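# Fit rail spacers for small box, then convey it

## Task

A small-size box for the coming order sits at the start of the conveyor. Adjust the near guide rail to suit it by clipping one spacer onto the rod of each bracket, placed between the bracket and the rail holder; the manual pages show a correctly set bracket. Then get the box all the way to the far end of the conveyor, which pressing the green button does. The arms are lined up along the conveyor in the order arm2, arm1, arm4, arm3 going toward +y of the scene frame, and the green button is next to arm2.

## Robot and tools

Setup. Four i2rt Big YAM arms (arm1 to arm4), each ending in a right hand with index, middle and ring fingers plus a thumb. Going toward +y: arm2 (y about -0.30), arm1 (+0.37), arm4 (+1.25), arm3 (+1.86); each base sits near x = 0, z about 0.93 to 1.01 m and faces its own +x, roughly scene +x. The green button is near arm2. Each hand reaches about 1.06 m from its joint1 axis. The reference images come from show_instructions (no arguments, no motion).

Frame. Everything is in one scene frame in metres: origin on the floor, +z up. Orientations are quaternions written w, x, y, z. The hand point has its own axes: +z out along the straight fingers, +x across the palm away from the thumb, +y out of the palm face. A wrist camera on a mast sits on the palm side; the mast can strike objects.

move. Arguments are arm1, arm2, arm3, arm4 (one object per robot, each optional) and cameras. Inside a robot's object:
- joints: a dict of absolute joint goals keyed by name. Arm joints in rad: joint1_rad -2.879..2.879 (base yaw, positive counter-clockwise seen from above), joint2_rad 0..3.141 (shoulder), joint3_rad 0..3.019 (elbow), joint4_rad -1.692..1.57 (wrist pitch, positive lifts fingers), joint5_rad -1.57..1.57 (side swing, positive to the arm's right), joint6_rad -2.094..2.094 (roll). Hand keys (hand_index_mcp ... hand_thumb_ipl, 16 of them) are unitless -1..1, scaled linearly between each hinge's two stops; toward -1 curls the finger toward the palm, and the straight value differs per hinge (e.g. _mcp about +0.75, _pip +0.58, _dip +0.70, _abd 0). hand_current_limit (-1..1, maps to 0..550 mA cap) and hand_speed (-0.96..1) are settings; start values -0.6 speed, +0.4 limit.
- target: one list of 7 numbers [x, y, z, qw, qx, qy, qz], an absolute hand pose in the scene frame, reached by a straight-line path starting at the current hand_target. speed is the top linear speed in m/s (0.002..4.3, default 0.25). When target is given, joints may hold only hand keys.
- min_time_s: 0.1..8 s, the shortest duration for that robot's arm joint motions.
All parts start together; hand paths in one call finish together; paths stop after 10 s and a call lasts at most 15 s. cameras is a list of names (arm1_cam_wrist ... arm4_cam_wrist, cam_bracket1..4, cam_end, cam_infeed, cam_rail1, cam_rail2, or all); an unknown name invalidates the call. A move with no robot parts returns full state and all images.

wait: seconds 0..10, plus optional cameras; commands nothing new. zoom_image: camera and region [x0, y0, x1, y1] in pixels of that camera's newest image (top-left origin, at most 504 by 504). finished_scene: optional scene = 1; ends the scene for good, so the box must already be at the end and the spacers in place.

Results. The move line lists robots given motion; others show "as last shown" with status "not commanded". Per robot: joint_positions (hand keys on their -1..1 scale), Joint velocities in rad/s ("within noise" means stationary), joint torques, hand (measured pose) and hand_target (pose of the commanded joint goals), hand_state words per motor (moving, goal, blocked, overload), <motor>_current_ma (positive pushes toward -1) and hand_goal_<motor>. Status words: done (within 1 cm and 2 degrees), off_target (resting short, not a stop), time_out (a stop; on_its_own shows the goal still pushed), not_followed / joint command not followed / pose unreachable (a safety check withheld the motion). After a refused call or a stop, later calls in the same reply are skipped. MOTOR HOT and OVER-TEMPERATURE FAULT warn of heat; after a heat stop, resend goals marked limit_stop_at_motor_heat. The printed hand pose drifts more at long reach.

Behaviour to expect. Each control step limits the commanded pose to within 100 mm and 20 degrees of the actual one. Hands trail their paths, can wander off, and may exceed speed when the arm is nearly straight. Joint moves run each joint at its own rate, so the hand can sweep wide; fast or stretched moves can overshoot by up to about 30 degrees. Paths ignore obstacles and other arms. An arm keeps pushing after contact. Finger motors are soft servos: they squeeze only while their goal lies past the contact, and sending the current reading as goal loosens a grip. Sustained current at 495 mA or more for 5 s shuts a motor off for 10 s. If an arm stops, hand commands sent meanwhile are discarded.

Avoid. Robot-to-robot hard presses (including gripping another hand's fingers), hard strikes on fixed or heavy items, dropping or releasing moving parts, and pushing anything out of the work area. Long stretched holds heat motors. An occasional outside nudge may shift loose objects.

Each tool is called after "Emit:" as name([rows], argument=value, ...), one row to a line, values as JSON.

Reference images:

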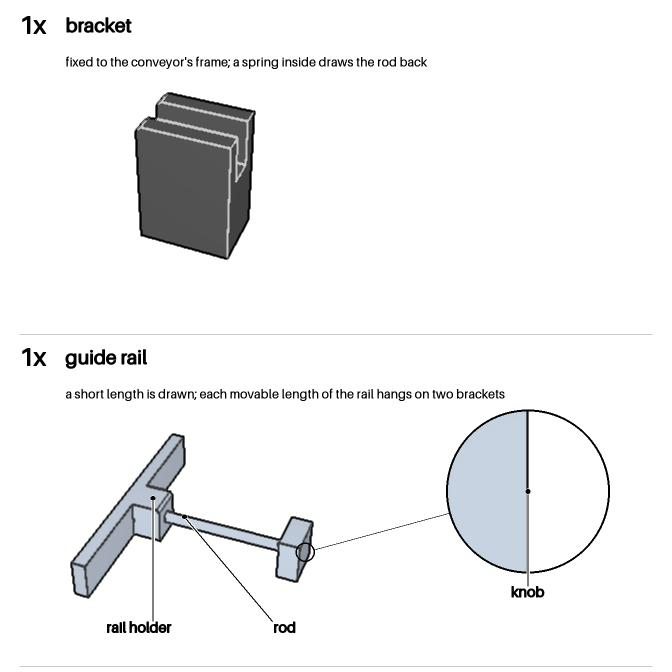

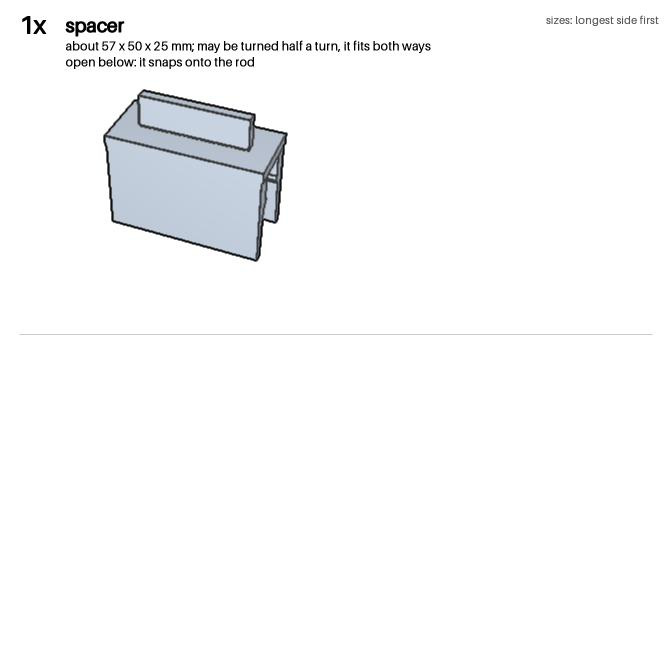

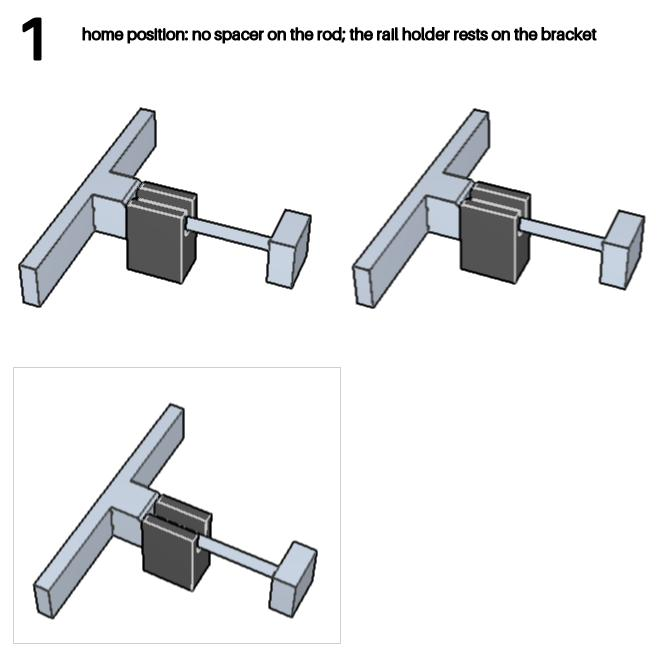

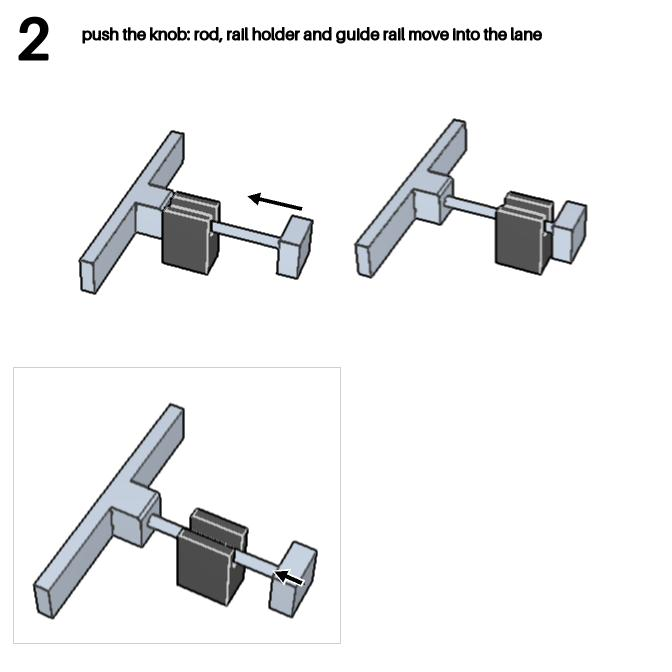

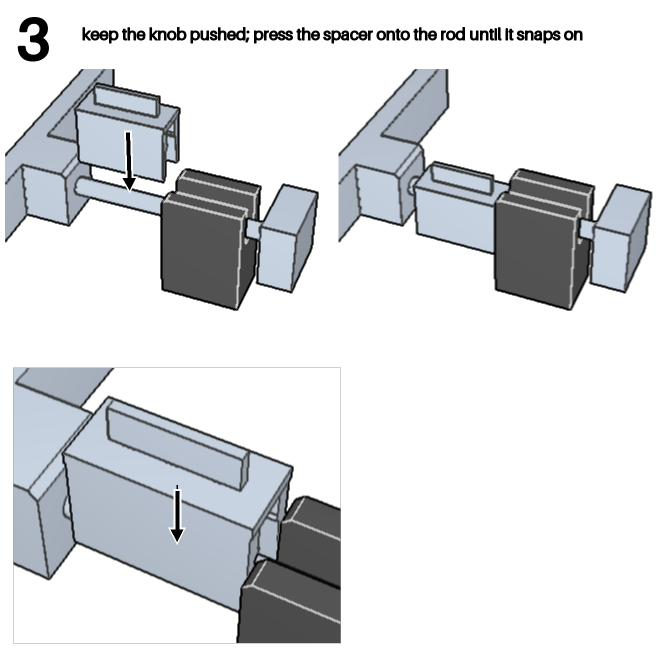

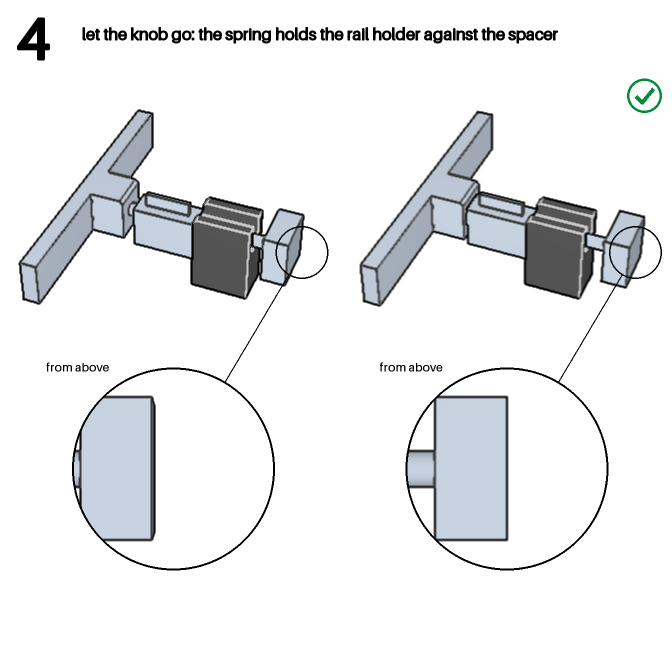

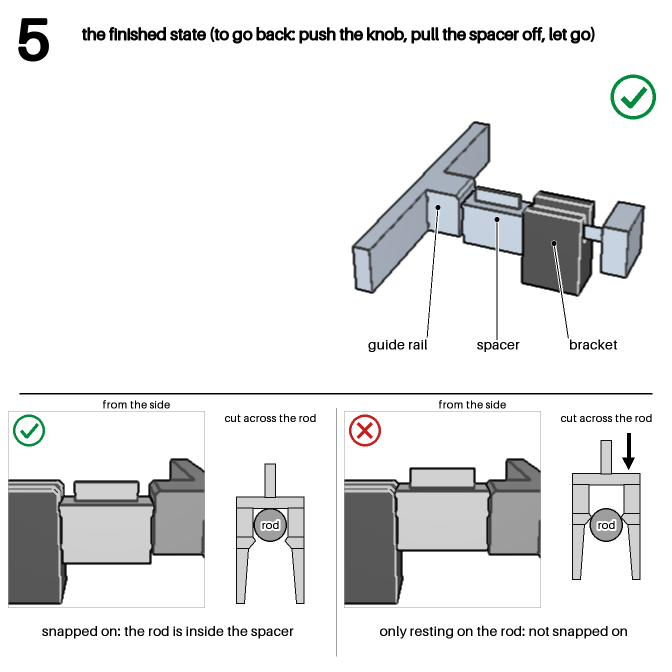

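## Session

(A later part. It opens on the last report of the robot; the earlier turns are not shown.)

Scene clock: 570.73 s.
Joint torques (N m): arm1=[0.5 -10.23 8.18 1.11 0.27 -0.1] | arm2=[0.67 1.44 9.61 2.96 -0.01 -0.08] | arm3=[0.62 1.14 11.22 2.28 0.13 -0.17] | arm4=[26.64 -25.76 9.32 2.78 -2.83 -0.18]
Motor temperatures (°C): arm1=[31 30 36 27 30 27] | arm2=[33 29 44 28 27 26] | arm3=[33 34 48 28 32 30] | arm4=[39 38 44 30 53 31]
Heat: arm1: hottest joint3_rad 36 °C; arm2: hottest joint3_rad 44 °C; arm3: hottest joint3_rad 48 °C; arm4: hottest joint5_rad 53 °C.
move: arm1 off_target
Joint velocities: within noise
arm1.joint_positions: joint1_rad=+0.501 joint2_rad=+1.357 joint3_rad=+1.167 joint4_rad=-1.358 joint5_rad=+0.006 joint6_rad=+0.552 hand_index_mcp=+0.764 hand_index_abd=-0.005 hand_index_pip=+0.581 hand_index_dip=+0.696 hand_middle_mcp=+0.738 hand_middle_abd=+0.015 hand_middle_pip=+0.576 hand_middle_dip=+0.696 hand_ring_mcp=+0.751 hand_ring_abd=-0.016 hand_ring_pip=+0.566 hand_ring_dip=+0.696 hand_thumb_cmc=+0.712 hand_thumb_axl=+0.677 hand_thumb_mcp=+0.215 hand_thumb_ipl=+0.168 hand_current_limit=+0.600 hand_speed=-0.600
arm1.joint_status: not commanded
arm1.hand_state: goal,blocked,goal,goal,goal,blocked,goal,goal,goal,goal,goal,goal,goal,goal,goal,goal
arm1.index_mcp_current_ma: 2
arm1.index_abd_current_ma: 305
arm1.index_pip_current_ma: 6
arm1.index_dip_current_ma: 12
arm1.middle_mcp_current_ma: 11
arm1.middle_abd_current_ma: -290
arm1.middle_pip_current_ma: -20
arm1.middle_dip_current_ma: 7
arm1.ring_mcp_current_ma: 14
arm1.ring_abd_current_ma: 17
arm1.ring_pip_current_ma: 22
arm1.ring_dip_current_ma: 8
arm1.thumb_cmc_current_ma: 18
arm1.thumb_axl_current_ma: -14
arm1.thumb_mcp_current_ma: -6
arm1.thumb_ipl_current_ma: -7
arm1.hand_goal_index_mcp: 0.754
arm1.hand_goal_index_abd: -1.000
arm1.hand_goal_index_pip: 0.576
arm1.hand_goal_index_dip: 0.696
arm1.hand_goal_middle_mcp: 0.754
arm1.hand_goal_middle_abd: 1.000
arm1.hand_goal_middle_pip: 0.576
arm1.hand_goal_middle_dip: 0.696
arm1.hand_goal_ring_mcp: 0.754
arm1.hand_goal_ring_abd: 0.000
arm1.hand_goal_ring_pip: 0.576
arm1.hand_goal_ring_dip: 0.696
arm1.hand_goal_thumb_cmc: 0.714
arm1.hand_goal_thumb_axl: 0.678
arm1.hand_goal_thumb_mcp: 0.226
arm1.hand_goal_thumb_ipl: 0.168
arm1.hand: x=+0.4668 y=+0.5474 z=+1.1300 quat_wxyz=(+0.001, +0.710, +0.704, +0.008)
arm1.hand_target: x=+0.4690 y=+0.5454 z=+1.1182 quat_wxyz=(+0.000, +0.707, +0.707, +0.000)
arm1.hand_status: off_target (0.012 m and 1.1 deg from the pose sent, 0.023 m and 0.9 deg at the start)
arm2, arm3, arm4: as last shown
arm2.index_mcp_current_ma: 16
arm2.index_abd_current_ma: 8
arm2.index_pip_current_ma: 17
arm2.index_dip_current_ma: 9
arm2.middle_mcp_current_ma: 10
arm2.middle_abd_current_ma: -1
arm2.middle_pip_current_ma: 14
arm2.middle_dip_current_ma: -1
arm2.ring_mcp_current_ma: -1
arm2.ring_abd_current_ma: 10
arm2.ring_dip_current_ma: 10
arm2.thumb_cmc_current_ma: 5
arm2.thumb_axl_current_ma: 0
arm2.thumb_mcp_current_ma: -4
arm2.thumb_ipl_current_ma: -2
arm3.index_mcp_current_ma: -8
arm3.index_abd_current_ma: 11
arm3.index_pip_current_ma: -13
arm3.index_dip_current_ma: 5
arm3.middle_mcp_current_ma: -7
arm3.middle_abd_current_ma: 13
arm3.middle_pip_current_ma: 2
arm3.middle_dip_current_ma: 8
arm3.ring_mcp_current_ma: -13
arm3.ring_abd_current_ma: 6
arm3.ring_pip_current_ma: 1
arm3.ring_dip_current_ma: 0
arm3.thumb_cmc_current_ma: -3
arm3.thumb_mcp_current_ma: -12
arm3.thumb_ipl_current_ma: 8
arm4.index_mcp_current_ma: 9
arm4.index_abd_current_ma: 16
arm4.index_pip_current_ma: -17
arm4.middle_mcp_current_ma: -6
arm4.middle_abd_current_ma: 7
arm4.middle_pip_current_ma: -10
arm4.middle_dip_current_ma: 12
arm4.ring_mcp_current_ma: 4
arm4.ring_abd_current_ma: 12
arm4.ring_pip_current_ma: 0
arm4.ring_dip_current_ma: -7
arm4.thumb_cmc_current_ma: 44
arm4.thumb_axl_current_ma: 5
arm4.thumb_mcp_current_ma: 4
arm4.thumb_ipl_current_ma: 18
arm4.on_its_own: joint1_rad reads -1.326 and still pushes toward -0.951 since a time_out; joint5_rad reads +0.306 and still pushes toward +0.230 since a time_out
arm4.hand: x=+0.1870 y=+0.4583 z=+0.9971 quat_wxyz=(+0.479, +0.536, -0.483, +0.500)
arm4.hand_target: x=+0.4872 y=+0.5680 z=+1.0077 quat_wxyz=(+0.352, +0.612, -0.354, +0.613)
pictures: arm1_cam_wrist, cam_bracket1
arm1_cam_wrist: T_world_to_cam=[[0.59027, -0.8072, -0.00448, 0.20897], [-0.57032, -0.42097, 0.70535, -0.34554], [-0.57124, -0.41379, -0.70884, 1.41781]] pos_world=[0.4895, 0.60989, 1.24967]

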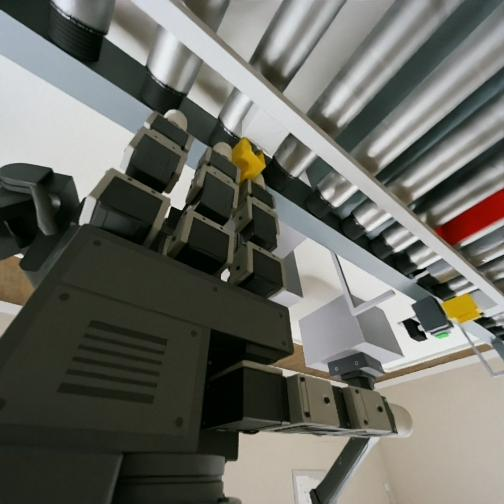

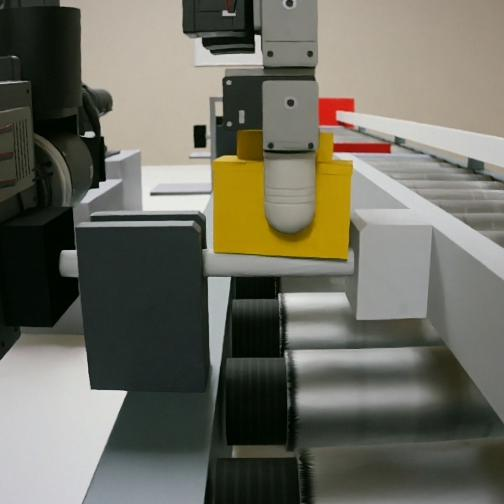

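Emit:
move(arm1={"target":[0.469,0.5530,1.127,0,0.6691,0.7431,0],"speed":0.08}, cameras=["cam_bracket1","arm1_cam_wrist"])

Emit:
zoom_image(camera="cam_bracket1", region=[195, 110, 365, 290])

Emit:
zoom_image(camera="arm1_cam_wrist", region=[215, 95, 285, 175])

Scene clock: 623.20 s.
Joint torques (N m): arm1=[0.5 -11.16 9.29 0.2 0.27 -0.1] | arm2=[0.26 1.55 9.62 2.91 0 -0.05] | arm3=[0.56 1.08 11.22 2.28 0.13 -0.18] | arm4=[26.75 -25.88 9.28 2.8 -2.83 -0.2]
Motor temperatures (°C): arm1=[31 30 37 27 30 27] | arm2=[33 29 44 28 27 26] | arm3=[33 34 49 28 31 30] | arm4=[46 38 44 30 64 31]
Heat: arm1: hottest joint3_rad 37 °C; arm2: hottest joint3_rad 44 °C; arm3: hottest joint3_rad 49 °C; arm4: hottest joint5_rad 64 °C.
move: arm1 done
Joint velocities: within noise
arm1.joint_positions: joint1_rad=+0.500 joint2_rad=+1.357 joint3_rad=+1.167 joint4_rad=-1.362 joint5_rad=+0.006 joint6_rad=+0.448 hand_index_mcp=+0.775 hand_index_abd=-0.005 hand_index_pip=+0.584 hand_index_dip=+0.696 hand_middle_mcp=+0.740 hand_middle_abd=+0.016 hand_middle_pip=+0.573 hand_middle_dip=+0.696 hand_ring_mcp=+0.751 hand_ring_abd=-0.016 hand_ring_pip=+0.566 hand_ring_dip=+0.696 hand_thumb_cmc=+0.712 hand_thumb_axl=+0.677 hand_thumb_mcp=+0.215 hand_thumb_ipl=+0.168 hand_current_limit=+0.600 hand_speed=-0.600
arm1.joint_status: not commanded
arm1.hand_state: blocked,blocked,goal,goal,goal,blocked,goal,goal,goal,goal,goal,goal,goal,goal,goal,goal
arm1.index_mcp_current_ma: -12
arm1.index_abd_current_ma: 286
arm1.index_pip_current_ma: 16
arm1.index_dip_current_ma: 1
arm1.middle_mcp_current_ma: 3
arm1.middle_abd_current_ma: -303
arm1.middle_pip_current_ma: -25
arm1.middle_dip_current_ma: -8
arm1.ring_mcp_current_ma: 14
arm1.ring_abd_current_ma: -12
arm1.ring_pip_current_ma: 2
arm1.ring_dip_current_ma: -5
arm1.thumb_cmc_current_ma: 4
arm1.thumb_axl_current_ma: 9
arm1.thumb_mcp_current_ma: -7
arm1.thumb_ipl_current_ma: -12
arm1.hand_goal_index_mcp: 0.754
arm1.hand_goal_index_abd: -1.000
arm1.hand_goal_index_pip: 0.576
arm1.hand_goal_index_dip: 0.696
arm1.hand_goal_middle_mcp: 0.754
arm1.hand_goal_middle_abd: 1.000
arm1.hand_goal_middle_pip: 0.576
arm1.hand_goal_middle_dip: 0.696
arm1.hand_goal_ring_mcp: 0.754
arm1.hand_goal_ring_abd: 0.000
arm1.hand_goal_ring_pip: 0.576
arm1.hand_goal_ring_dip: 0.696
arm1.hand_goal_thumb_cmc: 0.714
arm1.hand_goal_thumb_axl: 0.678
arm1.hand_goal_thumb_mcp: 0.226
arm1.hand_goal_thumb_ipl: 0.168
arm1.hand: x=+0.4681 y=+0.5556 z=+1.1298 quat_wxyz=(+0.001, +0.673, +0.740, +0.006)
arm1.hand_target: x=+0.4690 y=+0.5530 z=+1.1271 quat_wxyz=(+0.000, +0.669, +0.743, +0.000)
arm1.hand_status: done (0.004 m and 0.9 deg from the pose sent, 0.007 m and 6.5 deg at the start)
arm2, arm3, arm4: as last shown
arm2.index_mcp_current_ma: -1
arm2.index_abd_current_ma: -9
arm2.index_pip_current_ma: 8
arm2.index_dip_current_ma: 6
arm2.middle_mcp_current_ma: -4
arm2.middle_abd_current_ma: -9
arm2.middle_pip_current_ma: -5
arm2.middle_dip_current_ma: 8
arm2.ring_mcp_current_ma: -15
arm2.ring_abd_current_ma: 5
arm2.ring_pip_current_ma: 4
arm2.thumb_cmc_current_ma: 11
arm2.thumb_axl_current_ma: -7
arm2.thumb_mcp_current_ma: -2
arm2.thumb_ipl_current_ma: 1
arm3.index_mcp_current_ma: -9
arm3.index_abd_current_ma: 3
arm3.index_pip_current_ma: -4
arm3.index_dip_current_ma: 4
arm3.middle_mcp_current_ma: 0
arm3.middle_abd_current_ma: 11
arm3.middle_pip_current_ma: 8
arm3.ring_mcp_current_ma: -1
arm3.ring_pip_current_ma: 2
arm3.ring_dip_current_ma: 11
arm3.thumb_cmc_current_ma: -13
arm3.thumb_axl_current_ma: 0
arm3.thumb_mcp_current_ma: -1
arm3.thumb_ipl_current_ma: -3
arm4.index_mcp_current_ma: 5
arm4.index_abd_current_ma: 15
arm4.index_pip_current_ma: -19
arm4.index_dip_current_ma: 3
arm4.middle_mcp_current_ma: 5
arm4.middle_abd_current_ma: -4
arm4.middle_pip_current_ma: -7
arm4.middle_dip_current_ma: 4
arm4.ring_mcp_current_ma: 7
arm4.ring_abd_current_ma: 6
arm4.ring_pip_current_ma: 10
arm4.ring_dip_current_ma: -8
arm4.thumb_cmc_current_ma: 54
arm4.thumb_axl_current_ma: 3
arm4.thumb_mcp_current_ma: 7
arm4.thumb_ipl_current_ma: 10
arm4.on_its_own: joint1_rad reads -1.326 and still pushes toward -0.951 since a time_out; joint5_rad reads +0.306 and still pushes toward +0.230 since a time_out
pictures: arm1_cam_wrist, cam_bracket1
arm1_cam_wrist: T_world_to_cam=[[0.67071, -0.74171, -0.00341, 0.13947], [-0.52213, -0.47541, 0.70807, -0.33653], [-0.52681, -0.47313, -0.70613, 1.4309]] pos_world=[0.48455, 0.62046, 1.24917]

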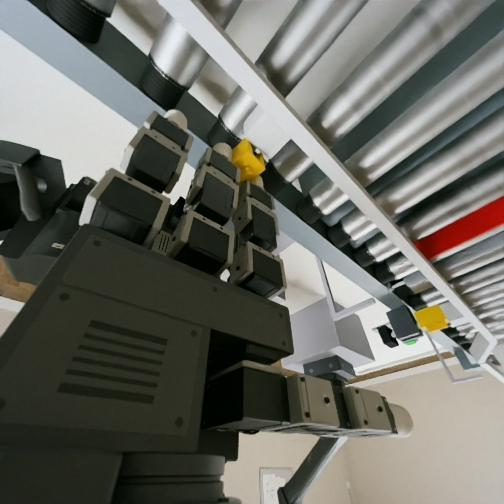

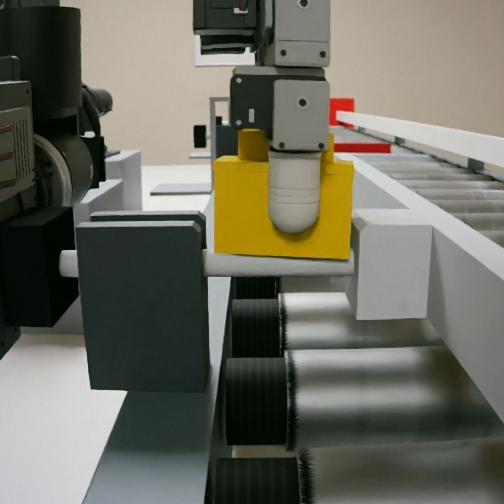

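Scaled by 2.800 from the camera's image (finer frame: 720x720).

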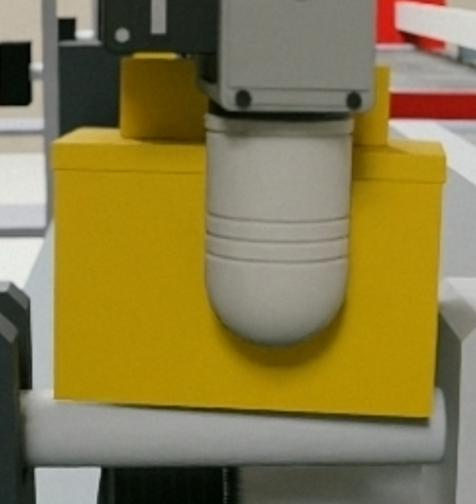

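Scaled by 6.300 from the camera's image (finer frame: 720x720).

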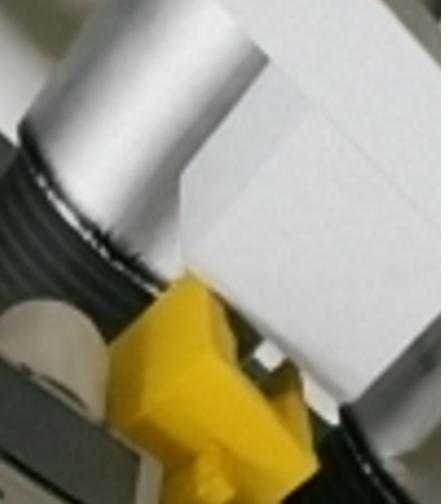

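Emit:
move(arm1={"target":[0.468,0.5530,1.100,0,0.6756,0.7373,0],"speed":0.08}, cameras=["cam_bracket1","arm1_cam_wrist"])

Emit:
zoom_image(camera="cam_bracket1", region=[195, 130, 365, 310])

Scene clock: 631.83 s.
Joint torques (N m): arm1=[0.91 -10.46 8.25 1.16 0.21 0.11] | arm2=[0.26 2.26 9.63 3.02 0.02 -0.08] | arm3=[0.5 1.08 11.21 2.26 0.13 -0.18] | arm4=[26.46 -26.17 9.35 2.82 -2.85 -0.18]
Motor temperatures (°C): arm1=[31 30 37 27 30 27] | arm2=[32 29 44 27 27 26] | arm3=[33 34 49 28 31 30] | arm4=[47 38 44 30 65 31]
Heat: arm1: hottest joint3_rad 37 °C; arm2: hottest joint3_rad 44 °C; arm3: hottest joint3_rad 49 °C; arm4: hottest joint5_rad 65 °C.
move: arm1 done
Joint velocities: within noise
arm1.joint_positions: joint1_rad=+0.500 joint2_rad=+1.364 joint3_rad=+1.122 joint4_rad=-1.311 joint5_rad=+0.007 joint6_rad=+0.447 hand_index_mcp=+0.767 hand_index_abd=-0.005 hand_index_pip=+0.584 hand_index_dip=+0.696 hand_middle_mcp=+0.742 hand_middle_abd=+0.016 hand_middle_pip=+0.574 hand_middle_dip=+0.695 hand_ring_mcp=+0.751 hand_ring_abd=-0.016 hand_ring_pip=+0.566 hand_ring_dip=+0.696 hand_thumb_cmc=+0.712 hand_thumb_axl=+0.677 hand_thumb_mcp=+0.215 hand_thumb_ipl=+0.168 hand_current_limit=+0.600 hand_speed=-0.600
arm1.joint_status: not commanded
arm1.hand_state: goal,blocked,goal,goal,goal,blocked,goal,goal,goal,goal,goal,goal,goal,goal,goal,goal
arm1.index_mcp_current_ma: -18
arm1.index_abd_current_ma: 307
arm1.index_pip_current_ma: 8
arm1.index_dip_current_ma: 6
arm1.middle_mcp_current_ma: -8
arm1.middle_abd_current_ma: -287
arm1.middle_pip_current_ma: -17
arm1.middle_dip_current_ma: -20
arm1.ring_mcp_current_ma: 2
arm1.ring_abd_current_ma: -5
arm1.ring_pip_current_ma: 1
arm1.ring_dip_current_ma: -7
arm1.thumb_cmc_current_ma: -1
arm1.thumb_axl_current_ma: 5
arm1.thumb_mcp_current_ma: 7
arm1.thumb_ipl_current_ma: -10
arm1.hand_goal_index_mcp: 0.754
arm1.hand_goal_index_abd: -1.000
arm1.hand_goal_index_pip: 0.576
arm1.hand_goal_index_dip: 0.696
arm1.hand_goal_middle_mcp: 0.754
arm1.hand_goal_middle_abd: 1.000
arm1.hand_goal_middle_pip: 0.576
arm1.hand_goal_middle_dip: 0.696
arm1.hand_goal_ring_mcp: 0.754
arm1.hand_goal_ring_abd: 0.000
arm1.hand_goal_ring_pip: 0.576
arm1.hand_goal_ring_dip: 0.696
arm1.hand_goal_thumb_cmc: 0.714
arm1.hand_goal_thumb_axl: 0.678
arm1.hand_goal_thumb_mcp: 0.226
arm1.hand_goal_thumb_ipl: 0.168
arm1.hand: x=+0.4665 y=+0.5544 z=+1.1101 quat_wxyz=(+0.002, +0.672, +0.740, +0.005)
arm1.hand_target: x=+0.4678 y=+0.5528 z=+1.1000 quat_wxyz=(+0.000, +0.676, +0.737, +0.000)
arm1.hand_status: done (0.010 m and 0.8 deg from the pose sent, 0.030 m and 0.9 deg at the start)
arm2, arm3, arm4: as last shown
arm2.index_mcp_current_ma: 4
arm2.index_abd_current_ma: 6
arm2.index_pip_current_ma: 1
arm2.index_dip_current_ma: 13
arm2.middle_mcp_current_ma: 6
arm2.middle_abd_current_ma: 1
arm2.middle_pip_current_ma: -21
arm2.middle_dip_current_ma: -4
arm2.ring_mcp_current_ma: -11
arm2.ring_abd_current_ma: 4
arm2.ring_pip_current_ma: 1
arm2.ring_dip_current_ma: -5
arm2.thumb_cmc_current_ma: -2
arm2.thumb_axl_current_ma: 4
arm2.thumb_mcp_current_ma: 4
arm2.thumb_ipl_current_ma: 10
arm3.index_mcp_current_ma: 0
arm3.index_abd_current_ma: 9
arm3.index_pip_current_ma: 7
arm3.index_dip_current_ma: 7
arm3.middle_mcp_current_ma: 5
arm3.middle_abd_current_ma: 6
arm3.middle_pip_current_ma: 5
arm3.middle_dip_current_ma: 7
arm3.ring_mcp_current_ma: -2
arm3.ring_abd_current_ma: -4
arm3.ring_pip_current_ma: 6
arm3.ring_dip_current_ma: -2
arm3.thumb_cmc_current_ma: -5
arm3.thumb_axl_current_ma: -3
arm3.thumb_mcp_current_ma: -16
arm3.thumb_ipl_current_ma: 12
arm4.index_mcp_current_ma: 6
arm4.index_abd_current_ma: 19
arm4.index_pip_current_ma: -18
arm4.index_dip_current_ma: 4
arm4.middle_mcp_current_ma: 7
arm4.middle_abd_current_ma: 4
arm4.middle_pip_current_ma: -10
arm4.middle_dip_current_ma: 6
arm4.ring_mcp_current_ma: 8
arm4.ring_abd_current_ma: 4
arm4.ring_pip_current_ma: 7
arm4.ring_dip_current_ma: -14
arm4.thumb_cmc_current_ma: 42
arm4.thumb_axl_current_ma: 7
arm4.thumb_mcp_current_ma: 0
arm4.thumb_ipl_current_ma: 14
arm4.on_its_own: joint1_rad reads -1.326 and still pushes toward -0.951 since a time_out; joint5_rad reads +0.306 and still pushes toward +0.230 since a time_out
pictures: arm1_cam_wrist, cam_bracket1
arm1_cam_wrist: T_world_to_cam=[[0.67099, -0.74146, -0.00226, 0.13819], [-0.52135, -0.47396, 0.70962, -0.3269], [-0.52723, -0.47497, -0.70459, 1.41514]] pos_world=[0.48295, 0.61966, 1.22938]

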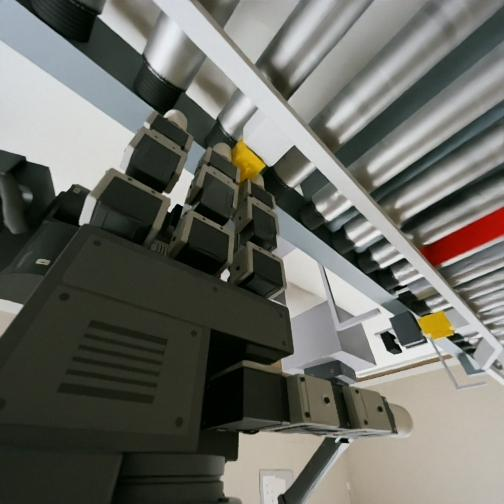

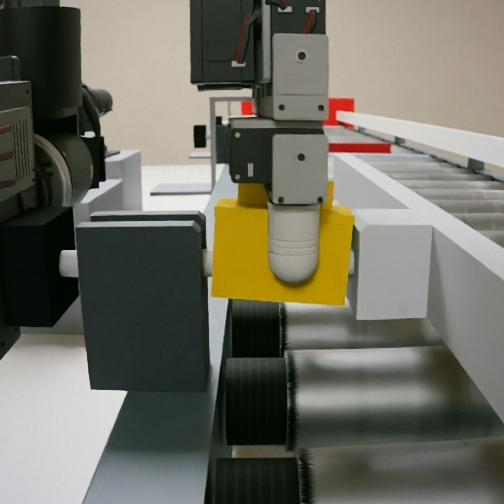

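Scaled by 2.800 from the camera's image (finer frame: 720x720).

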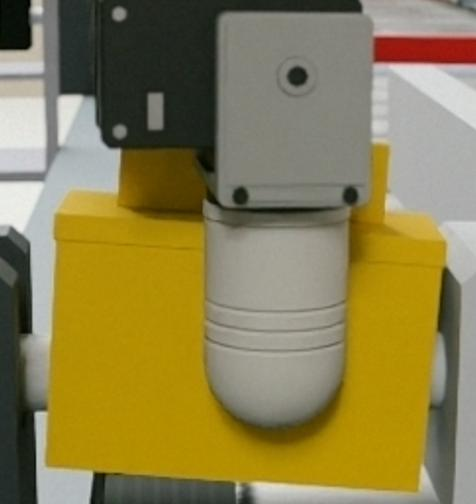

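Emit:
move(arm1={"target":[0.468,0.5530,1.080,0,0.6756,0.7373,0],"speed":0.08}, cameras=["cam_bracket1","arm1_cam_wrist"])

Emit:
zoom_image(camera="cam_bracket1", region=[195, 150, 365, 350])

Scene clock: 637.60 s.
Joint torques (N m): arm1=[0.85 -9.35 6.69 1.72 -0.15 0.09] | arm2=[0.09 1.79 9.62 2.97 0.03 -0.1] | arm3=[0.56 1.08 11.21 2.28 0.14 -0.18] | arm4=[26.87 -26.05 9.31 2.84 -2.84 -0.17]
Motor temperatures (°C): arm1=[31 30 37 27 30 27] | arm2=[32 29 44 27 27 26] | arm3=[33 34 49 28 31 30] | arm4=[48 38 44 30 66 31]
Heat: arm1: hottest joint3_rad 37 °C; arm2: hottest joint3_rad 44 °C; arm3: hottest joint3_rad 49 °C; arm4: hottest joint5_rad 66 °C.
move: arm1 off_target
Joint velocities: within noise
arm1.joint_positions: joint1_rad=+0.500 joint2_rad=+1.364 joint3_rad=+1.100 joint4_rad=-1.270 joint5_rad=+0.016 joint6_rad=+0.447 hand_index_mcp=+0.791 hand_index_abd=-0.004 hand_index_pip=+0.597 hand_index_dip=+0.700 hand_middle_mcp=+0.771 hand_middle_abd=+0.017 hand_middle_pip=+0.585 hand_middle_dip=+0.696 hand_ring_mcp=+0.751 hand_ring_abd=-0.016 hand_ring_pip=+0.566 hand_ring_dip=+0.696 hand_thumb_cmc=+0.712 hand_thumb_axl=+0.677 hand_thumb_mcp=+0.215 hand_thumb_ipl=+0.168 hand_current_limit=+0.600 hand_speed=-0.600
arm1.joint_status: not commanded
arm1.hand_state: blocked,blocked,blocked,goal,goal,blocked,goal,goal,goal,goal,goal,goal,goal,goal,goal,goal
arm1.index_mcp_current_ma: -3
arm1.index_abd_current_ma: 289
arm1.index_pip_current_ma: -6
arm1.index_dip_current_ma: -2
arm1.middle_mcp_current_ma: 7
arm1.middle_abd_current_ma: -309
arm1.middle_pip_current_ma: -9
arm1.middle_dip_current_ma: -24
arm1.ring_mcp_current_ma: 6
arm1.ring_abd_current_ma: -3
arm1.ring_pip_current_ma: 17
arm1.ring_dip_current_ma: 6
arm1.thumb_cmc_current_ma: 1
arm1.thumb_axl_current_ma: 5
arm1.thumb_mcp_current_ma: 13
arm1.thumb_ipl_current_ma: -22
arm1.hand_goal_index_mcp: 0.754
arm1.hand_goal_index_abd: -1.000
arm1.hand_goal_index_pip: 0.576
arm1.hand_goal_index_dip: 0.696
arm1.hand_goal_middle_mcp: 0.754
arm1.hand_goal_middle_abd: 1.000
arm1.hand_goal_middle_pip: 0.576
arm1.hand_goal_middle_dip: 0.696
arm1.hand_goal_ring_mcp: 0.754
arm1.hand_goal_ring_abd: 0.000
arm1.hand_goal_ring_pip: 0.576
arm1.hand_goal_ring_dip: 0.696
arm1.hand_goal_thumb_cmc: 0.714
arm1.hand_goal_thumb_axl: 0.678
arm1.hand_goal_thumb_mcp: 0.226
arm1.hand_goal_thumb_ipl: 0.168
arm1.hand: x=+0.4694 y=+0.5543 z=+1.1039 quat_wxyz=(+0.009, +0.673, +0.740, +0.013)
arm1.hand_target: x=+0.4671 y=+0.5526 z=+1.0807 quat_wxyz=(+0.000, +0.676, +0.737, +0.000)
arm1.hand_status: off_target (0.024 m and 1.9 deg from the pose sent, 0.030 m and 0.8 deg at the start)
arm2, arm3, arm4: as last shown
arm2.index_mcp_current_ma: 3
arm2.index_abd_current_ma: -1
arm2.index_pip_current_ma: 10
arm2.index_dip_current_ma: -14
arm2.middle_mcp_current_ma: 3
arm2.middle_abd_current_ma: -1
arm2.middle_pip_current_ma: -5
arm2.middle_dip_current_ma: 5
arm2.ring_abd_current_ma: 6
arm2.ring_pip_current_ma: 6
arm2.ring_dip_current_ma: 9
arm2.thumb_cmc_current_ma: 2
arm2.thumb_axl_current_ma: 10
arm2.thumb_mcp_current_ma: 13
arm3.index_mcp_current_ma: -4
arm3.index_abd_current_ma: 12
arm3.index_pip_current_ma: 5
arm3.middle_mcp_current_ma: 3
arm3.middle_abd_current_ma: 10
arm3.middle_pip_current_ma: 3
arm3.ring_mcp_current_ma: -8
arm3.ring_abd_current_ma: 12
arm3.ring_pip_current_ma: -2
arm3.ring_dip_current_ma: -3
arm3.thumb_cmc_current_ma: -10
arm3.thumb_axl_current_ma: -5
arm3.thumb_mcp_current_ma: -3
arm3.thumb_ipl_current_ma: 1
arm4.joint_positions: joint1_rad=-1.326 joint2_rad=+2.426 joint3_rad=+1.507 joint4_rad=+0.884 joint5_rad=+0.306 joint6_rad=+1.548 hand_index_mcp=-0.187 hand_index_abd=+0.021 hand_index_pip=-0.762 hand_index_dip=+0.256 hand_middle_mcp=-0.192 hand_middle_abd=+0.007 hand_middle_pip=-0.741 hand_middle_dip=+0.260 hand_ring_mcp=-0.193 hand_ring_abd=+0.161 hand_ring_pip=-0.739 hand_ring_dip=+0.259 hand_thumb_cmc=-0.527 hand_thumb_axl=+0.678 hand_thumb_mcp=+0.229 hand_thumb_ipl=+0.170 hand_current_limit=+0.600 hand_speed=-0.600
arm4.index_mcp_current_ma: 5
arm4.index_abd_current_ma: 15
arm4.index_pip_current_ma: -27
arm4.index_dip_current_ma: 2
arm4.middle_mcp_current_ma: 4
arm4.middle_abd_current_ma: 0
arm4.middle_pip_current_ma: -17
arm4.middle_dip_current_ma: 5
arm4.ring_mcp_current_ma: 5
arm4.ring_abd_current_ma: 6
arm4.thumb_cmc_current_ma: 53
arm4.thumb_axl_current_ma: 4
arm4.thumb_mcp_current_ma: 5
arm4.thumb_ipl_current_ma: 20
arm4.on_its_own: joint1_rad reads -1.326 and still pushes toward -0.951 since a time_out; joint5_rad reads +0.306 and still pushes toward +0.230 since a time_out
pictures: arm1_cam_wrist, cam_bracket1
arm1_cam_wrist: T_world_to_cam=[[0.67037, -0.74196, 0.00988, 0.12323], [-0.53613, -0.4751, 0.69774, -0.30042], [-0.513, -0.47304, -0.71628, 1.41736]] pos_world=[0.48344, 0.61916, 1.22363]

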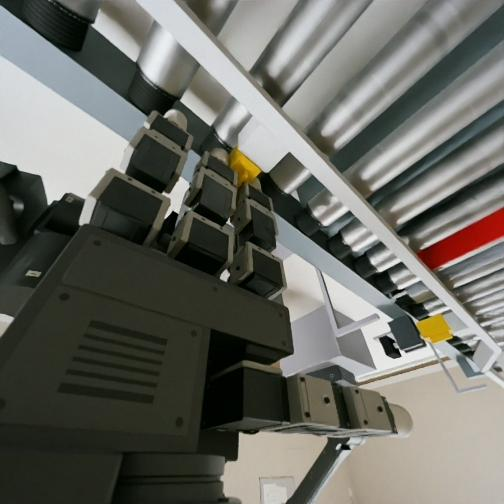

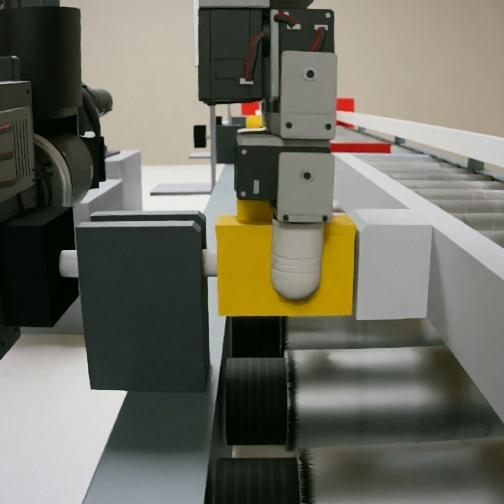

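Scaled by 2.520 from the camera's image (finer frame: 720x720).

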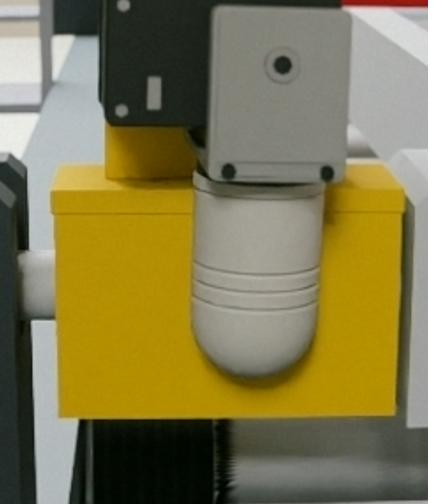

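Emit:
move(arm1={"target":[0.464,0.5530,1.050,0,0.6756,0.7373,0],"speed":0.1}, cameras=["cam_bracket1"])

Emit:
zoom_image(camera="cam_bracket1", region=[195, 150, 365, 350])

Scene clock: 641.57 s.
Joint torques (N m): arm1=[1.32 -5.89 4.92 2.26 -0.53 0.15] | arm2=[0.85 1.85 9.59 2.91 -0.01 -0.05] | arm3=[0.56 1.14 11.19 2.28 0.13 -0.18] | arm4=[26.7 -26.05 9.35 2.76 -2.85 -0.18]
Motor temperatures (°C): arm1=[31 30 36 27 30 27] | arm2=[32 29 44 27 27 26] | arm3=[33 34 49 28 31 30] | arm4=[48 38 44 30 66 31]
Heat: arm1: hottest joint3_rad 36 °C; arm2: hottest joint3_rad 44 °C; arm3: hottest joint3_rad 49 °C; arm4: hottest joint5_rad 66 °C.
move: arm1 off_target
Joint velocities: within noise
arm1.joint_positions: joint1_rad=+0.500 joint2_rad=+1.340 joint3_rad=+1.055 joint4_rad=-1.203 joint5_rad=+0.025 joint6_rad=+0.447 hand_index_mcp=+0.830 hand_index_abd=-0.005 hand_index_pip=+0.600 hand_index_dip=+0.690 hand_middle_mcp=+0.795 hand_middle_abd=+0.016 hand_middle_pip=+0.598 hand_middle_dip=+0.700 hand_ring_mcp=+0.751 hand_ring_abd=-0.016 hand_ring_pip=+0.566 hand_ring_dip=+0.696 hand_thumb_cmc=+0.715 hand_thumb_axl=+0.677 hand_thumb_mcp=+0.214 hand_thumb_ipl=+0.168 hand_current_limit=+0.600 hand_speed=-0.600
arm1.joint_status: not commanded
arm1.hand_state: blocked,blocked,blocked,goal,blocked,blocked,blocked,goal,goal,goal,goal,goal,goal,goal,goal,goal
arm1.index_mcp_current_ma: -5
arm1.index_abd_current_ma: 300
arm1.index_pip_current_ma: 0
arm1.index_dip_current_ma: 1
arm1.middle_mcp_current_ma: 2
arm1.middle_abd_current_ma: -318
arm1.middle_pip_current_ma: -9
arm1.middle_dip_current_ma: -7
arm1.ring_mcp_current_ma: 8
arm1.ring_abd_current_ma: -26
arm1.ring_pip_current_ma: 2
arm1.ring_dip_current_ma: 17
arm1.thumb_cmc_current_ma: 2
arm1.thumb_axl_current_ma: 29
arm1.thumb_mcp_current_ma: 9
arm1.thumb_ipl_current_ma: -9
arm1.hand_goal_index_mcp: 0.754
arm1.hand_goal_index_abd: -1.000
arm1.hand_goal_index_pip: 0.576
arm1.hand_goal_index_dip: 0.696
arm1.hand_goal_middle_mcp: 0.754
arm1.hand_goal_middle_abd: 1.000
arm1.hand_goal_middle_pip: 0.576
arm1.hand_goal_middle_dip: 0.696
arm1.hand_goal_ring_mcp: 0.754
arm1.hand_goal_ring_abd: 0.000
arm1.hand_goal_ring_pip: 0.576
arm1.hand_goal_ring_dip: 0.696
arm1.hand_goal_thumb_cmc: 0.714
arm1.hand_goal_thumb_axl: 0.678
arm1.hand_goal_thumb_mcp: 0.226
arm1.hand_goal_thumb_ipl: 0.168
arm1.hand: x=+0.4698 y=+0.5527 z=+1.0998 quat_wxyz=(+0.020, +0.672, +0.739, +0.034)
arm1.hand_target: x=+0.4604 y=+0.5510 z=+1.0530 quat_wxyz=(+0.000, +0.676, +0.737, +0.000)
arm1.hand_status: off_target (0.050 m and 4.5 deg from the pose sent, 0.054 m and 1.9 deg at the start)
arm2, arm3, arm4: as last shown
arm2.index_mcp_current_ma: 14
arm2.index_abd_current_ma: -4
arm2.index_pip_current_ma: -6
arm2.index_dip_current_ma: 11
arm2.middle_mcp_current_ma: 2
arm2.middle_abd_current_ma: -9
arm2.middle_pip_current_ma: 0
arm2.middle_dip_current_ma: -2
arm2.ring_abd_current_ma: 24
arm2.ring_dip_current_ma: 11
arm2.thumb_cmc_current_ma: 1
arm2.thumb_axl_current_ma: -3
arm2.thumb_mcp_current_ma: 3
arm2.thumb_ipl_current_ma: 16
arm3.index_mcp_current_ma: 0
arm3.index_abd_current_ma: 6
arm3.index_pip_current_ma: 6
arm3.middle_mcp_current_ma: -2
arm3.middle_abd_current_ma: 11
arm3.middle_pip_current_ma: 12
arm3.middle_dip_current_ma: 6
arm3.ring_mcp_current_ma: -5
arm3.ring_abd_current_ma: 6
arm3.ring_pip_current_ma: -12
arm3.ring_dip_current_ma: 0
arm3.thumb_cmc_current_ma: -5
arm3.thumb_axl_current_ma: 0
arm3.thumb_ipl_current_ma: 5
arm4.index_mcp_current_ma: 13
arm4.index_abd_current_ma: 13
arm4.index_pip_current_ma: -17
arm4.index_dip_current_ma: 1
arm4.middle_mcp_current_ma: 7
arm4.middle_abd_current_ma: 8
arm4.middle_pip_current_ma: -12
arm4.middle_dip_current_ma: 10
arm4.ring_mcp_current_ma: 7
arm4.ring_pip_current_ma: -1
arm4.ring_dip_current_ma: -5
arm4.thumb_cmc_current_ma: 54
arm4.thumb_ipl_current_ma: 11
arm4.on_its_own: joint1_rad reads -1.326 and still pushes toward -0.951 since a time_out; joint5_rad reads +0.306 and still pushes toward +0.230 since a time_out

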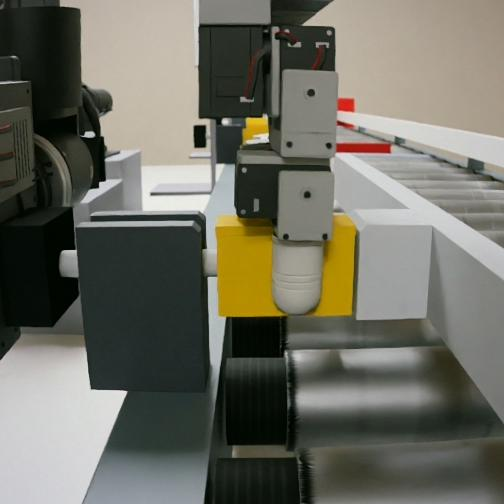

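Scaled by 2.520 from the camera's image (finer frame: 720x720).

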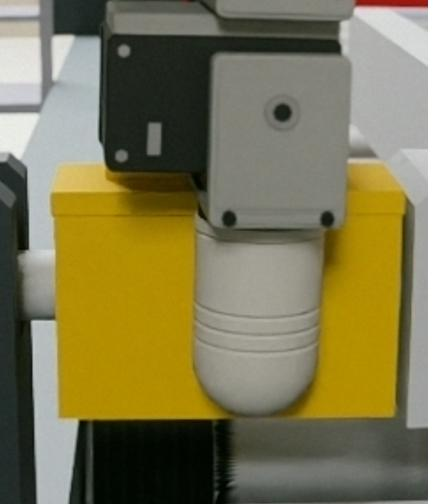

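Emit:
move(arm1={"target":[0.467,0.5530,1.088,0,0.6756,0.7373,0],"speed":0.1})

Emit:
move(arm1={"joints":{"hand_index_abd":0.22,"hand_middle_abd":-0.16,"hand_ring_abd":-0.1}}, cameras=["cam_bracket1","arm1_cam_wrist"])

Emit:
zoom_image(camera="cam_bracket1", region=[195, 150, 365, 350])

Scene clock: 669.53 s.
Joint torques (N m): arm1=[0.97 -8.29 10.5 -0.17 0.02 0.12] | arm2=[0.91 0.5 9.59 3.03 -0.02 -0.05] | arm3=[0.56 1.14 11.21 2.28 0.14 -0.18] | arm4=[26.52 -25.99 9.33 2.81 -2.85 -0.18]
Motor temperatures (°C): arm1=[31 30 35 27 30 27] | arm2=[32 29 44 27 27 26] | arm3=[32 34 49 28 31 29] | arm4=[50 38 44 30 69 31]
Heat: arm1: hottest joint3_rad 35 °C; arm2: hottest joint3_rad 44 °C; arm3: hottest joint3_rad 49 °C; arm4: hottest joint5_rad 69 °C.
move: arm1 off_target
Joint velocities: within noise
arm1.joint_positions: joint1_rad=+0.500 joint2_rad=+1.350 joint3_rad=+1.070 joint4_rad=-1.247 joint5_rad=+0.012 joint6_rad=+0.447 hand_index_mcp=+0.758 hand_index_abd=-0.006 hand_index_pip=+0.599 hand_index_dip=+0.706 hand_middle_mcp=+0.729 hand_middle_abd=+0.016 hand_middle_pip=+0.591 hand_middle_dip=+0.707 hand_ring_mcp=+0.751 hand_ring_abd=-0.016 hand_ring_pip=+0.566 hand_ring_dip=+0.696 hand_thumb_cmc=+0.715 hand_thumb_axl=+0.677 hand_thumb_mcp=+0.214 hand_thumb_ipl=+0.168 hand_current_limit=+0.600 hand_speed=-0.600
arm1.joint_status: not commanded
arm1.hand_state: goal,blocked,blocked,goal,blocked,blocked,goal,goal,goal,goal,goal,goal,goal,goal,goal,goal
arm1.index_mcp_current_ma: -4
arm1.index_abd_current_ma: 284
arm1.index_pip_current_ma: 16
arm1.index_dip_current_ma: -2
arm1.middle_mcp_current_ma: -2
arm1.middle_abd_current_ma: -274
arm1.middle_pip_current_ma: -5
arm1.middle_dip_current_ma: 2
arm1.ring_mcp_current_ma: 24
arm1.ring_abd_current_ma: 5
arm1.ring_pip_current_ma: 22
arm1.ring_dip_current_ma: 4
arm1.thumb_cmc_current_ma: 1
arm1.thumb_axl_current_ma: 2
arm1.thumb_mcp_current_ma: 5
arm1.thumb_ipl_current_ma: -8
arm1.hand_goal_index_mcp: 0.754
arm1.hand_goal_index_abd: -1.000
arm1.hand_goal_index_pip: 0.576
arm1.hand_goal_index_dip: 0.696
arm1.hand_goal_middle_mcp: 0.754
arm1.hand_goal_middle_abd: 1.000
arm1.hand_goal_middle_pip: 0.576
arm1.hand_goal_middle_dip: 0.696
arm1.hand_goal_ring_mcp: 0.754
arm1.hand_goal_ring_abd: 0.000
arm1.hand_goal_ring_pip: 0.576
arm1.hand_goal_ring_dip: 0.696
arm1.hand_goal_thumb_cmc: 0.714
arm1.hand_goal_thumb_axl: 0.678
arm1.hand_goal_thumb_mcp: 0.226
arm1.hand_goal_thumb_ipl: 0.168
arm1.hand: x=+0.4644 y=+0.5522 z=+1.0982 quat_wxyz=(+0.008, +0.672, +0.740, +0.017)
arm1.hand_target: x=+0.4667 y=+0.5529 z=+1.0881 quat_wxyz=(+0.000, +0.676, +0.737, +0.000)
arm1.hand_status: off_target (0.011 m and 2.2 deg from the pose sent, 0.012 m and 4.5 deg at the start)
arm2.joint_positions: joint1_rad=+0.167 joint2_rad=+0.587 joint3_rad=+1.378 joint4_rad=-1.264 joint5_rad=+0.057 joint6_rad=+1.034 hand_index_mcp=+0.755 hand_index_abd=+0.000 hand_index_pip=+0.577 hand_index_dip=+0.696 hand_middle_mcp=+0.755 hand_middle_abd=+0.000 hand_middle_pip=+0.577 hand_middle_dip=+0.696 hand_ring_mcp=+0.755 hand_ring_abd=+0.000 hand_ring_pip=+0.577 hand_ring_dip=+0.696 hand_thumb_cmc=+0.715 hand_thumb_axl=+0.677 hand_thumb_mcp=+0.226 hand_thumb_ipl=+0.168 hand_current_limit=+0.400 hand_speed=-0.600
arm2.joint_status: not commanded
arm2.hand_state: goal,goal,goal,goal,goal,goal,goal,goal,goal,goal,goal,goal,goal,goal,goal,goal
arm2.index_mcp_current_ma: 1
arm2.index_abd_current_ma: -7
arm2.index_pip_current_ma: 9
arm2.index_dip_current_ma: 5
arm2.middle_mcp_current_ma: -13
arm2.middle_abd_current_ma: -6
arm2.middle_pip_current_ma: -9
arm2.middle_dip_current_ma: 2
arm2.ring_mcp_current_ma: -21
arm2.ring_abd_current_ma: -1
arm2.ring_pip_current_ma: -2
arm2.ring_dip_current_ma: 9
arm2.thumb_cmc_current_ma: 5
arm2.thumb_axl_current_ma: 2
arm2.thumb_mcp_current_ma: 4
arm2.thumb_ipl_current_ma: -24
arm2.hand_goal_index_mcp: 0.754
arm2.hand_goal_index_abd: 0.000
arm2.hand_goal_index_pip: 0.576
arm2.hand_goal_index_dip: 0.696
arm2.hand_goal_middle_mcp: 0.754
arm2.hand_goal_middle_abd: 0.000
arm2.hand_goal_middle_pip: 0.576
arm2.hand_goal_middle_dip: 0.696
arm2.hand_goal_ring_mcp: 0.754
arm2.hand_goal_ring_abd: 0.000
arm2.hand_goal_ring_pip: 0.576
arm2.hand_goal_ring_dip: 0.696
arm2.hand_goal_thumb_cmc: 0.714
arm2.hand_goal_thumb_axl: 0.678
arm2.hand_goal_thumb_mcp: 0.226
arm2.hand_goal_thumb_ipl: 0.168
arm2.hand: x=+0.1797 y=-0.3972 z=+1.5491 quat_wxyz=(+0.151, +0.824, +0.215, +0.502)
arm2.hand_target: x=+0.1765 y=-0.3975 z=+1.5621 quat_wxyz=(+0.154, +0.817, +0.213, +0.514)
arm2.hand_status: not commanded
arm3.joint_positions: joint1_rad=-0.104 joint2_rad=+0.612 joint3_rad=+1.327 joint4_rad=-1.152 joint5_rad=+0.038 joint6_rad=+1.084 hand_index_mcp=+0.756 hand_index_abd=+0.001 hand_index_pip=+0.577 hand_index_dip=+0.696 hand_middle_mcp=+0.756 hand_middle_abd=+0.002 hand_middle_pip=+0.577 hand_middle_dip=+0.696 hand_ring_mcp=+0.756 hand_ring_abd=+0.001 hand_ring_pip=+0.577 hand_ring_dip=+0.696 hand_thumb_cmc=+0.715 hand_thumb_axl=+0.677 hand_thumb_mcp=+0.226 hand_thumb_ipl=+0.168 hand_current_limit=+0.400 hand_speed=-0.600
arm3.joint_status: not commanded
arm3.hand_state: goal,goal,goal,goal,goal,goal,goal,goal,goal,goal,goal,goal,goal,goal,goal,goal
arm3.index_mcp_current_ma: -4
arm3.index_abd_current_ma: 6
arm3.index_pip_current_ma: 2
arm3.index_dip_current_ma: 10
arm3.middle_mcp_current_ma: 0
arm3.middle_abd_current_ma: 15
arm3.middle_pip_current_ma: 1
arm3.middle_dip_current_ma: 11
arm3.ring_mcp_current_ma: -7
arm3.ring_abd_current_ma: 12
arm3.ring_pip_current_ma: 2
arm3.ring_dip_current_ma: 6
arm3.thumb_cmc_current_ma: -1
arm3.thumb_axl_current_ma: -5
arm3.thumb_mcp_current_ma: -13
arm3.thumb_ipl_current_ma: 4
arm3.hand_goal_index_mcp: 0.754
arm3.hand_goal_index_abd: 0.000
arm3.hand_goal_index_pip: 0.576
arm3.hand_goal_index_dip: 0.696
arm3.hand_goal_middle_mcp: 0.754
arm3.hand_goal_middle_abd: 0.000
arm3.hand_goal_middle_pip: 0.576
arm3.hand_goal_middle_dip: 0.696
arm3.hand_goal_ring_mcp: 0.754
arm3.hand_goal_ring_abd: 0.000
arm3.hand_goal_ring_pip: 0.576
arm3.hand_goal_ring_dip: 0.696
arm3.hand_goal_thumb_cmc: 0.714
arm3.hand_goal_thumb_axl: 0.678
arm3.hand_goal_thumb_mcp: 0.226
arm3.hand_goal_thumb_ipl: 0.168
arm3.hand: x=+0.1920 y=+1.7236 z=+1.4967 quat_wxyz=(+0.183, +0.835, +0.123, +0.504)
arm3.hand_target: x=+0.1889 y=+1.7240 z=+1.5076 quat_wxyz=(+0.186, +0.829, +0.122, +0.514)
arm3.hand_status: not commanded
arm4: as last shown
arm4.index_mcp_current_ma: 5
arm4.index_abd_current_ma: 16
arm4.index_pip_current_ma: -23
arm4.index_dip_current_ma: -2
arm4.middle_mcp_current_ma: 5
arm4.middle_abd_current_ma: 1
arm4.middle_pip_current_ma: -11
arm4.middle_dip_current_ma: 7
arm4.ring_mcp_current_ma: 1
arm4.ring_abd_current_ma: -1
arm4.ring_pip_current_ma: 2
arm4.ring_dip_current_ma: -3
arm4.thumb_cmc_current_ma: 53
arm4.thumb_axl_current_ma: 9
arm4.thumb_mcp_current_ma: 3
arm4.thumb_ipl_current_ma: 17
arm4.on_its_own: joint1_rad reads -1.326 and still pushes toward -0.951 since a time_out; joint5_rad reads +0.306 and still pushes toward +0.230 since a time_out
pictures: none

Scene clock: 670.73 s.
Joint torques (N m): arm1=[1.14 -8.35 10.39 0.09 0.03 0.12] | arm2=[0.44 1.49 9.55 2.97 0.02 -0.1] | arm3=[0.5 1.08 11.21 2.26 0.14 -0.18] | arm4=[26.46 -25.64 9.25 2.73 -2.86 -0.17]
Motor temperatures (°C): arm1=[31 30 35 27 30 27] | arm2=[32 29 44 27 27 26] | arm3=[32 34 49 28 31 29] | arm4=[50 38 44 30 69 31]
Heat: arm1: hottest joint3_rad 35 °C; arm2: hottest joint3_rad 44 °C; arm3: hottest joint3_rad 49 °C; arm4: hottest joint5_rad 69 °C.
move: arm1 off_target
Joint velocities: within noise
arm1.joint_positions: joint1_rad=+0.500 joint2_rad=+1.350 joint3_rad=+1.071 joint4_rad=-1.252 joint5_rad=+0.012 joint6_rad=+0.447 hand_index_mcp=+0.756 hand_index_abd=+0.035 hand_index_pip=+0.596 hand_index_dip=+0.706 hand_middle_mcp=+0.727 hand_middle_abd=-0.011 hand_middle_pip=+0.588 hand_middle_dip=+0.709 hand_ring_mcp=+0.751 hand_ring_abd=-0.076 hand_ring_pip=+0.566 hand_ring_dip=+0.696 hand_thumb_cmc=+0.715 hand_thumb_axl=+0.677 hand_thumb_mcp=+0.214 hand_thumb_ipl=+0.168 hand_current_limit=+0.600 hand_speed=-0.600
arm1.joint_status: hand_index_abd off_target (ended at +0.035, target +0.220); hand_middle_abd off_target (ended at -0.011, target -0.160); hand_ring_abd off_target (ended at -0.076, target -0.100)
arm1.hand_state: goal,blocked,blocked,goal,blocked,blocked,goal,goal,goal,blocked,goal,goal,goal,goal,goal,goal
arm1.index_mcp_current_ma: 1
arm1.index_abd_current_ma: -11
arm1.index_pip_current_ma: 5
arm1.index_dip_current_ma: 5
arm1.middle_mcp_current_ma: 14
arm1.middle_abd_current_ma: 14
arm1.middle_pip_current_ma: -14
arm1.middle_dip_current_ma: 7
arm1.ring_mcp_current_ma: 20
arm1.ring_abd_current_ma: 1
arm1.ring_pip_current_ma: -18
arm1.ring_dip_current_ma: -4
arm1.thumb_cmc_current_ma: -1
arm1.thumb_axl_current_ma: -17
arm1.thumb_mcp_current_ma: -3
arm1.thumb_ipl_current_ma: -19
arm1.hand_goal_index_mcp: 0.754
arm1.hand_goal_index_abd: 0.220
arm1.hand_goal_index_pip: 0.576
arm1.hand_goal_index_dip: 0.696
arm1.hand_goal_middle_mcp: 0.754
arm1.hand_goal_middle_abd: -0.160
arm1.hand_goal_middle_pip: 0.576
arm1.hand_goal_middle_dip: 0.696
arm1.hand_goal_ring_mcp: 0.754
arm1.hand_goal_ring_abd: -0.100
arm1.hand_goal_ring_pip: 0.576
arm1.hand_goal_ring_dip: 0.696
arm1.hand_goal_thumb_cmc: 0.714
arm1.hand_goal_thumb_axl: 0.678
arm1.hand_goal_thumb_mcp: 0.226
arm1.hand_goal_thumb_ipl: 0.168
arm1.hand: x=+0.4634 y=+0.5516 z=+1.0981 quat_wxyz=(+0.007, +0.673, +0.740, +0.015)
arm1.hand_target: x=+0.4666 y=+0.5528 z=+1.0880 quat_wxyz=(+0.000, +0.676, +0.737, +0.000)
arm1.hand_status: not commanded
arm2, arm3, arm4: as last shown
arm2.index_mcp_current_ma: 6
arm2.index_abd_current_ma: 0
arm2.index_pip_current_ma: 2
arm2.middle_mcp_current_ma: 2
arm2.middle_abd_current_ma: -16
arm2.middle_pip_current_ma: 11
arm2.middle_dip_current_ma: -5
arm2.ring_mcp_current_ma: 9
arm2.ring_abd_current_ma: -12
arm2.ring_dip_current_ma: 1
arm2.thumb_cmc_current_ma: 4
arm2.thumb_axl_current_ma: 19
arm2.thumb_mcp_current_ma: 11
arm2.thumb_ipl_current_ma: -6
arm3.index_mcp_current_ma: -3
arm3.index_abd_current_ma: 13
arm3.index_dip_current_ma: 13
arm3.middle_mcp_current_ma: 4
arm3.middle_abd_current_ma: 8
arm3.middle_pip_current_ma: 8
arm3.middle_dip_current_ma: 5
arm3.ring_mcp_current_ma: -8
arm3.ring_pip_current_ma: -1
arm3.ring_dip_current_ma: 1
arm3.thumb_cmc_current_ma: -5
arm3.thumb_axl_current_ma: -1
arm3.thumb_mcp_current_ma: 1
arm3.thumb_ipl_current_ma: 10
arm4.index_mcp_current_ma: 6
arm4.index_abd_current_ma: 15
arm4.index_pip_current_ma: -17
arm4.middle_mcp_current_ma: 4
arm4.middle_abd_current_ma: -1
arm4.middle_pip_current_ma: -13
arm4.middle_dip_current_ma: 6
arm4.ring_mcp_current_ma: 6
arm4.ring_abd_current_ma: 2
arm4.ring_pip_current_ma: -2
arm4.ring_dip_current_ma: -12
arm4.thumb_cmc_current_ma: 45
arm4.thumb_mcp_current_ma: 5
arm4.thumb_ipl_current_ma: 11
arm4.on_its_own: joint1_rad reads -1.326 and still pushes toward -0.951 since a time_out; joint5_rad reads +0.306 and still pushes toward +0.230 since a time_out
pictures: arm1_cam_wrist, cam_bracket1
arm1_cam_wrist: T_world_to_cam=[[0.67046, -0.74192, 0.00625, 0.1292], [-0.53612, -0.47862, 0.69534, -0.29629], [-0.51289, -0.46955, -0.71865, 1.40946]] pos_world=[0.47743, 0.61586, 1.21813]

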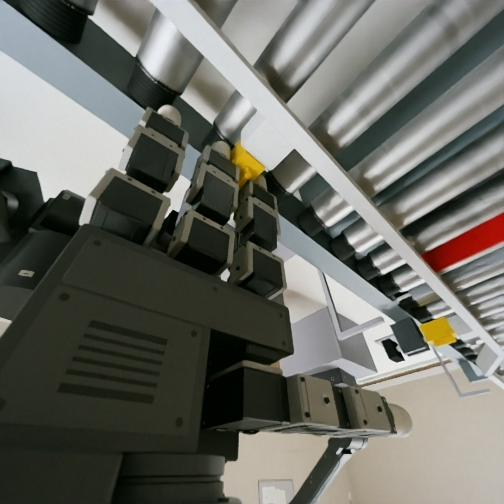

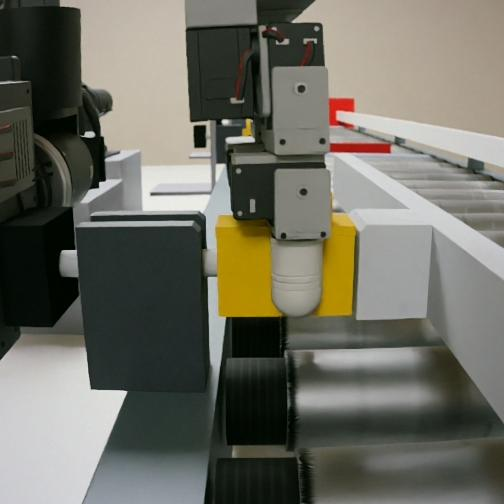

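Scaled by 2.520 from the camera's image (finer frame: 720x720).

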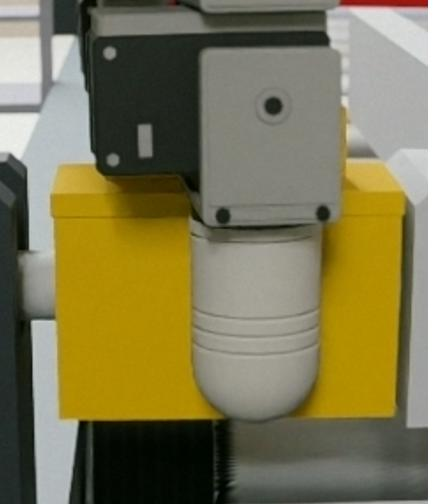

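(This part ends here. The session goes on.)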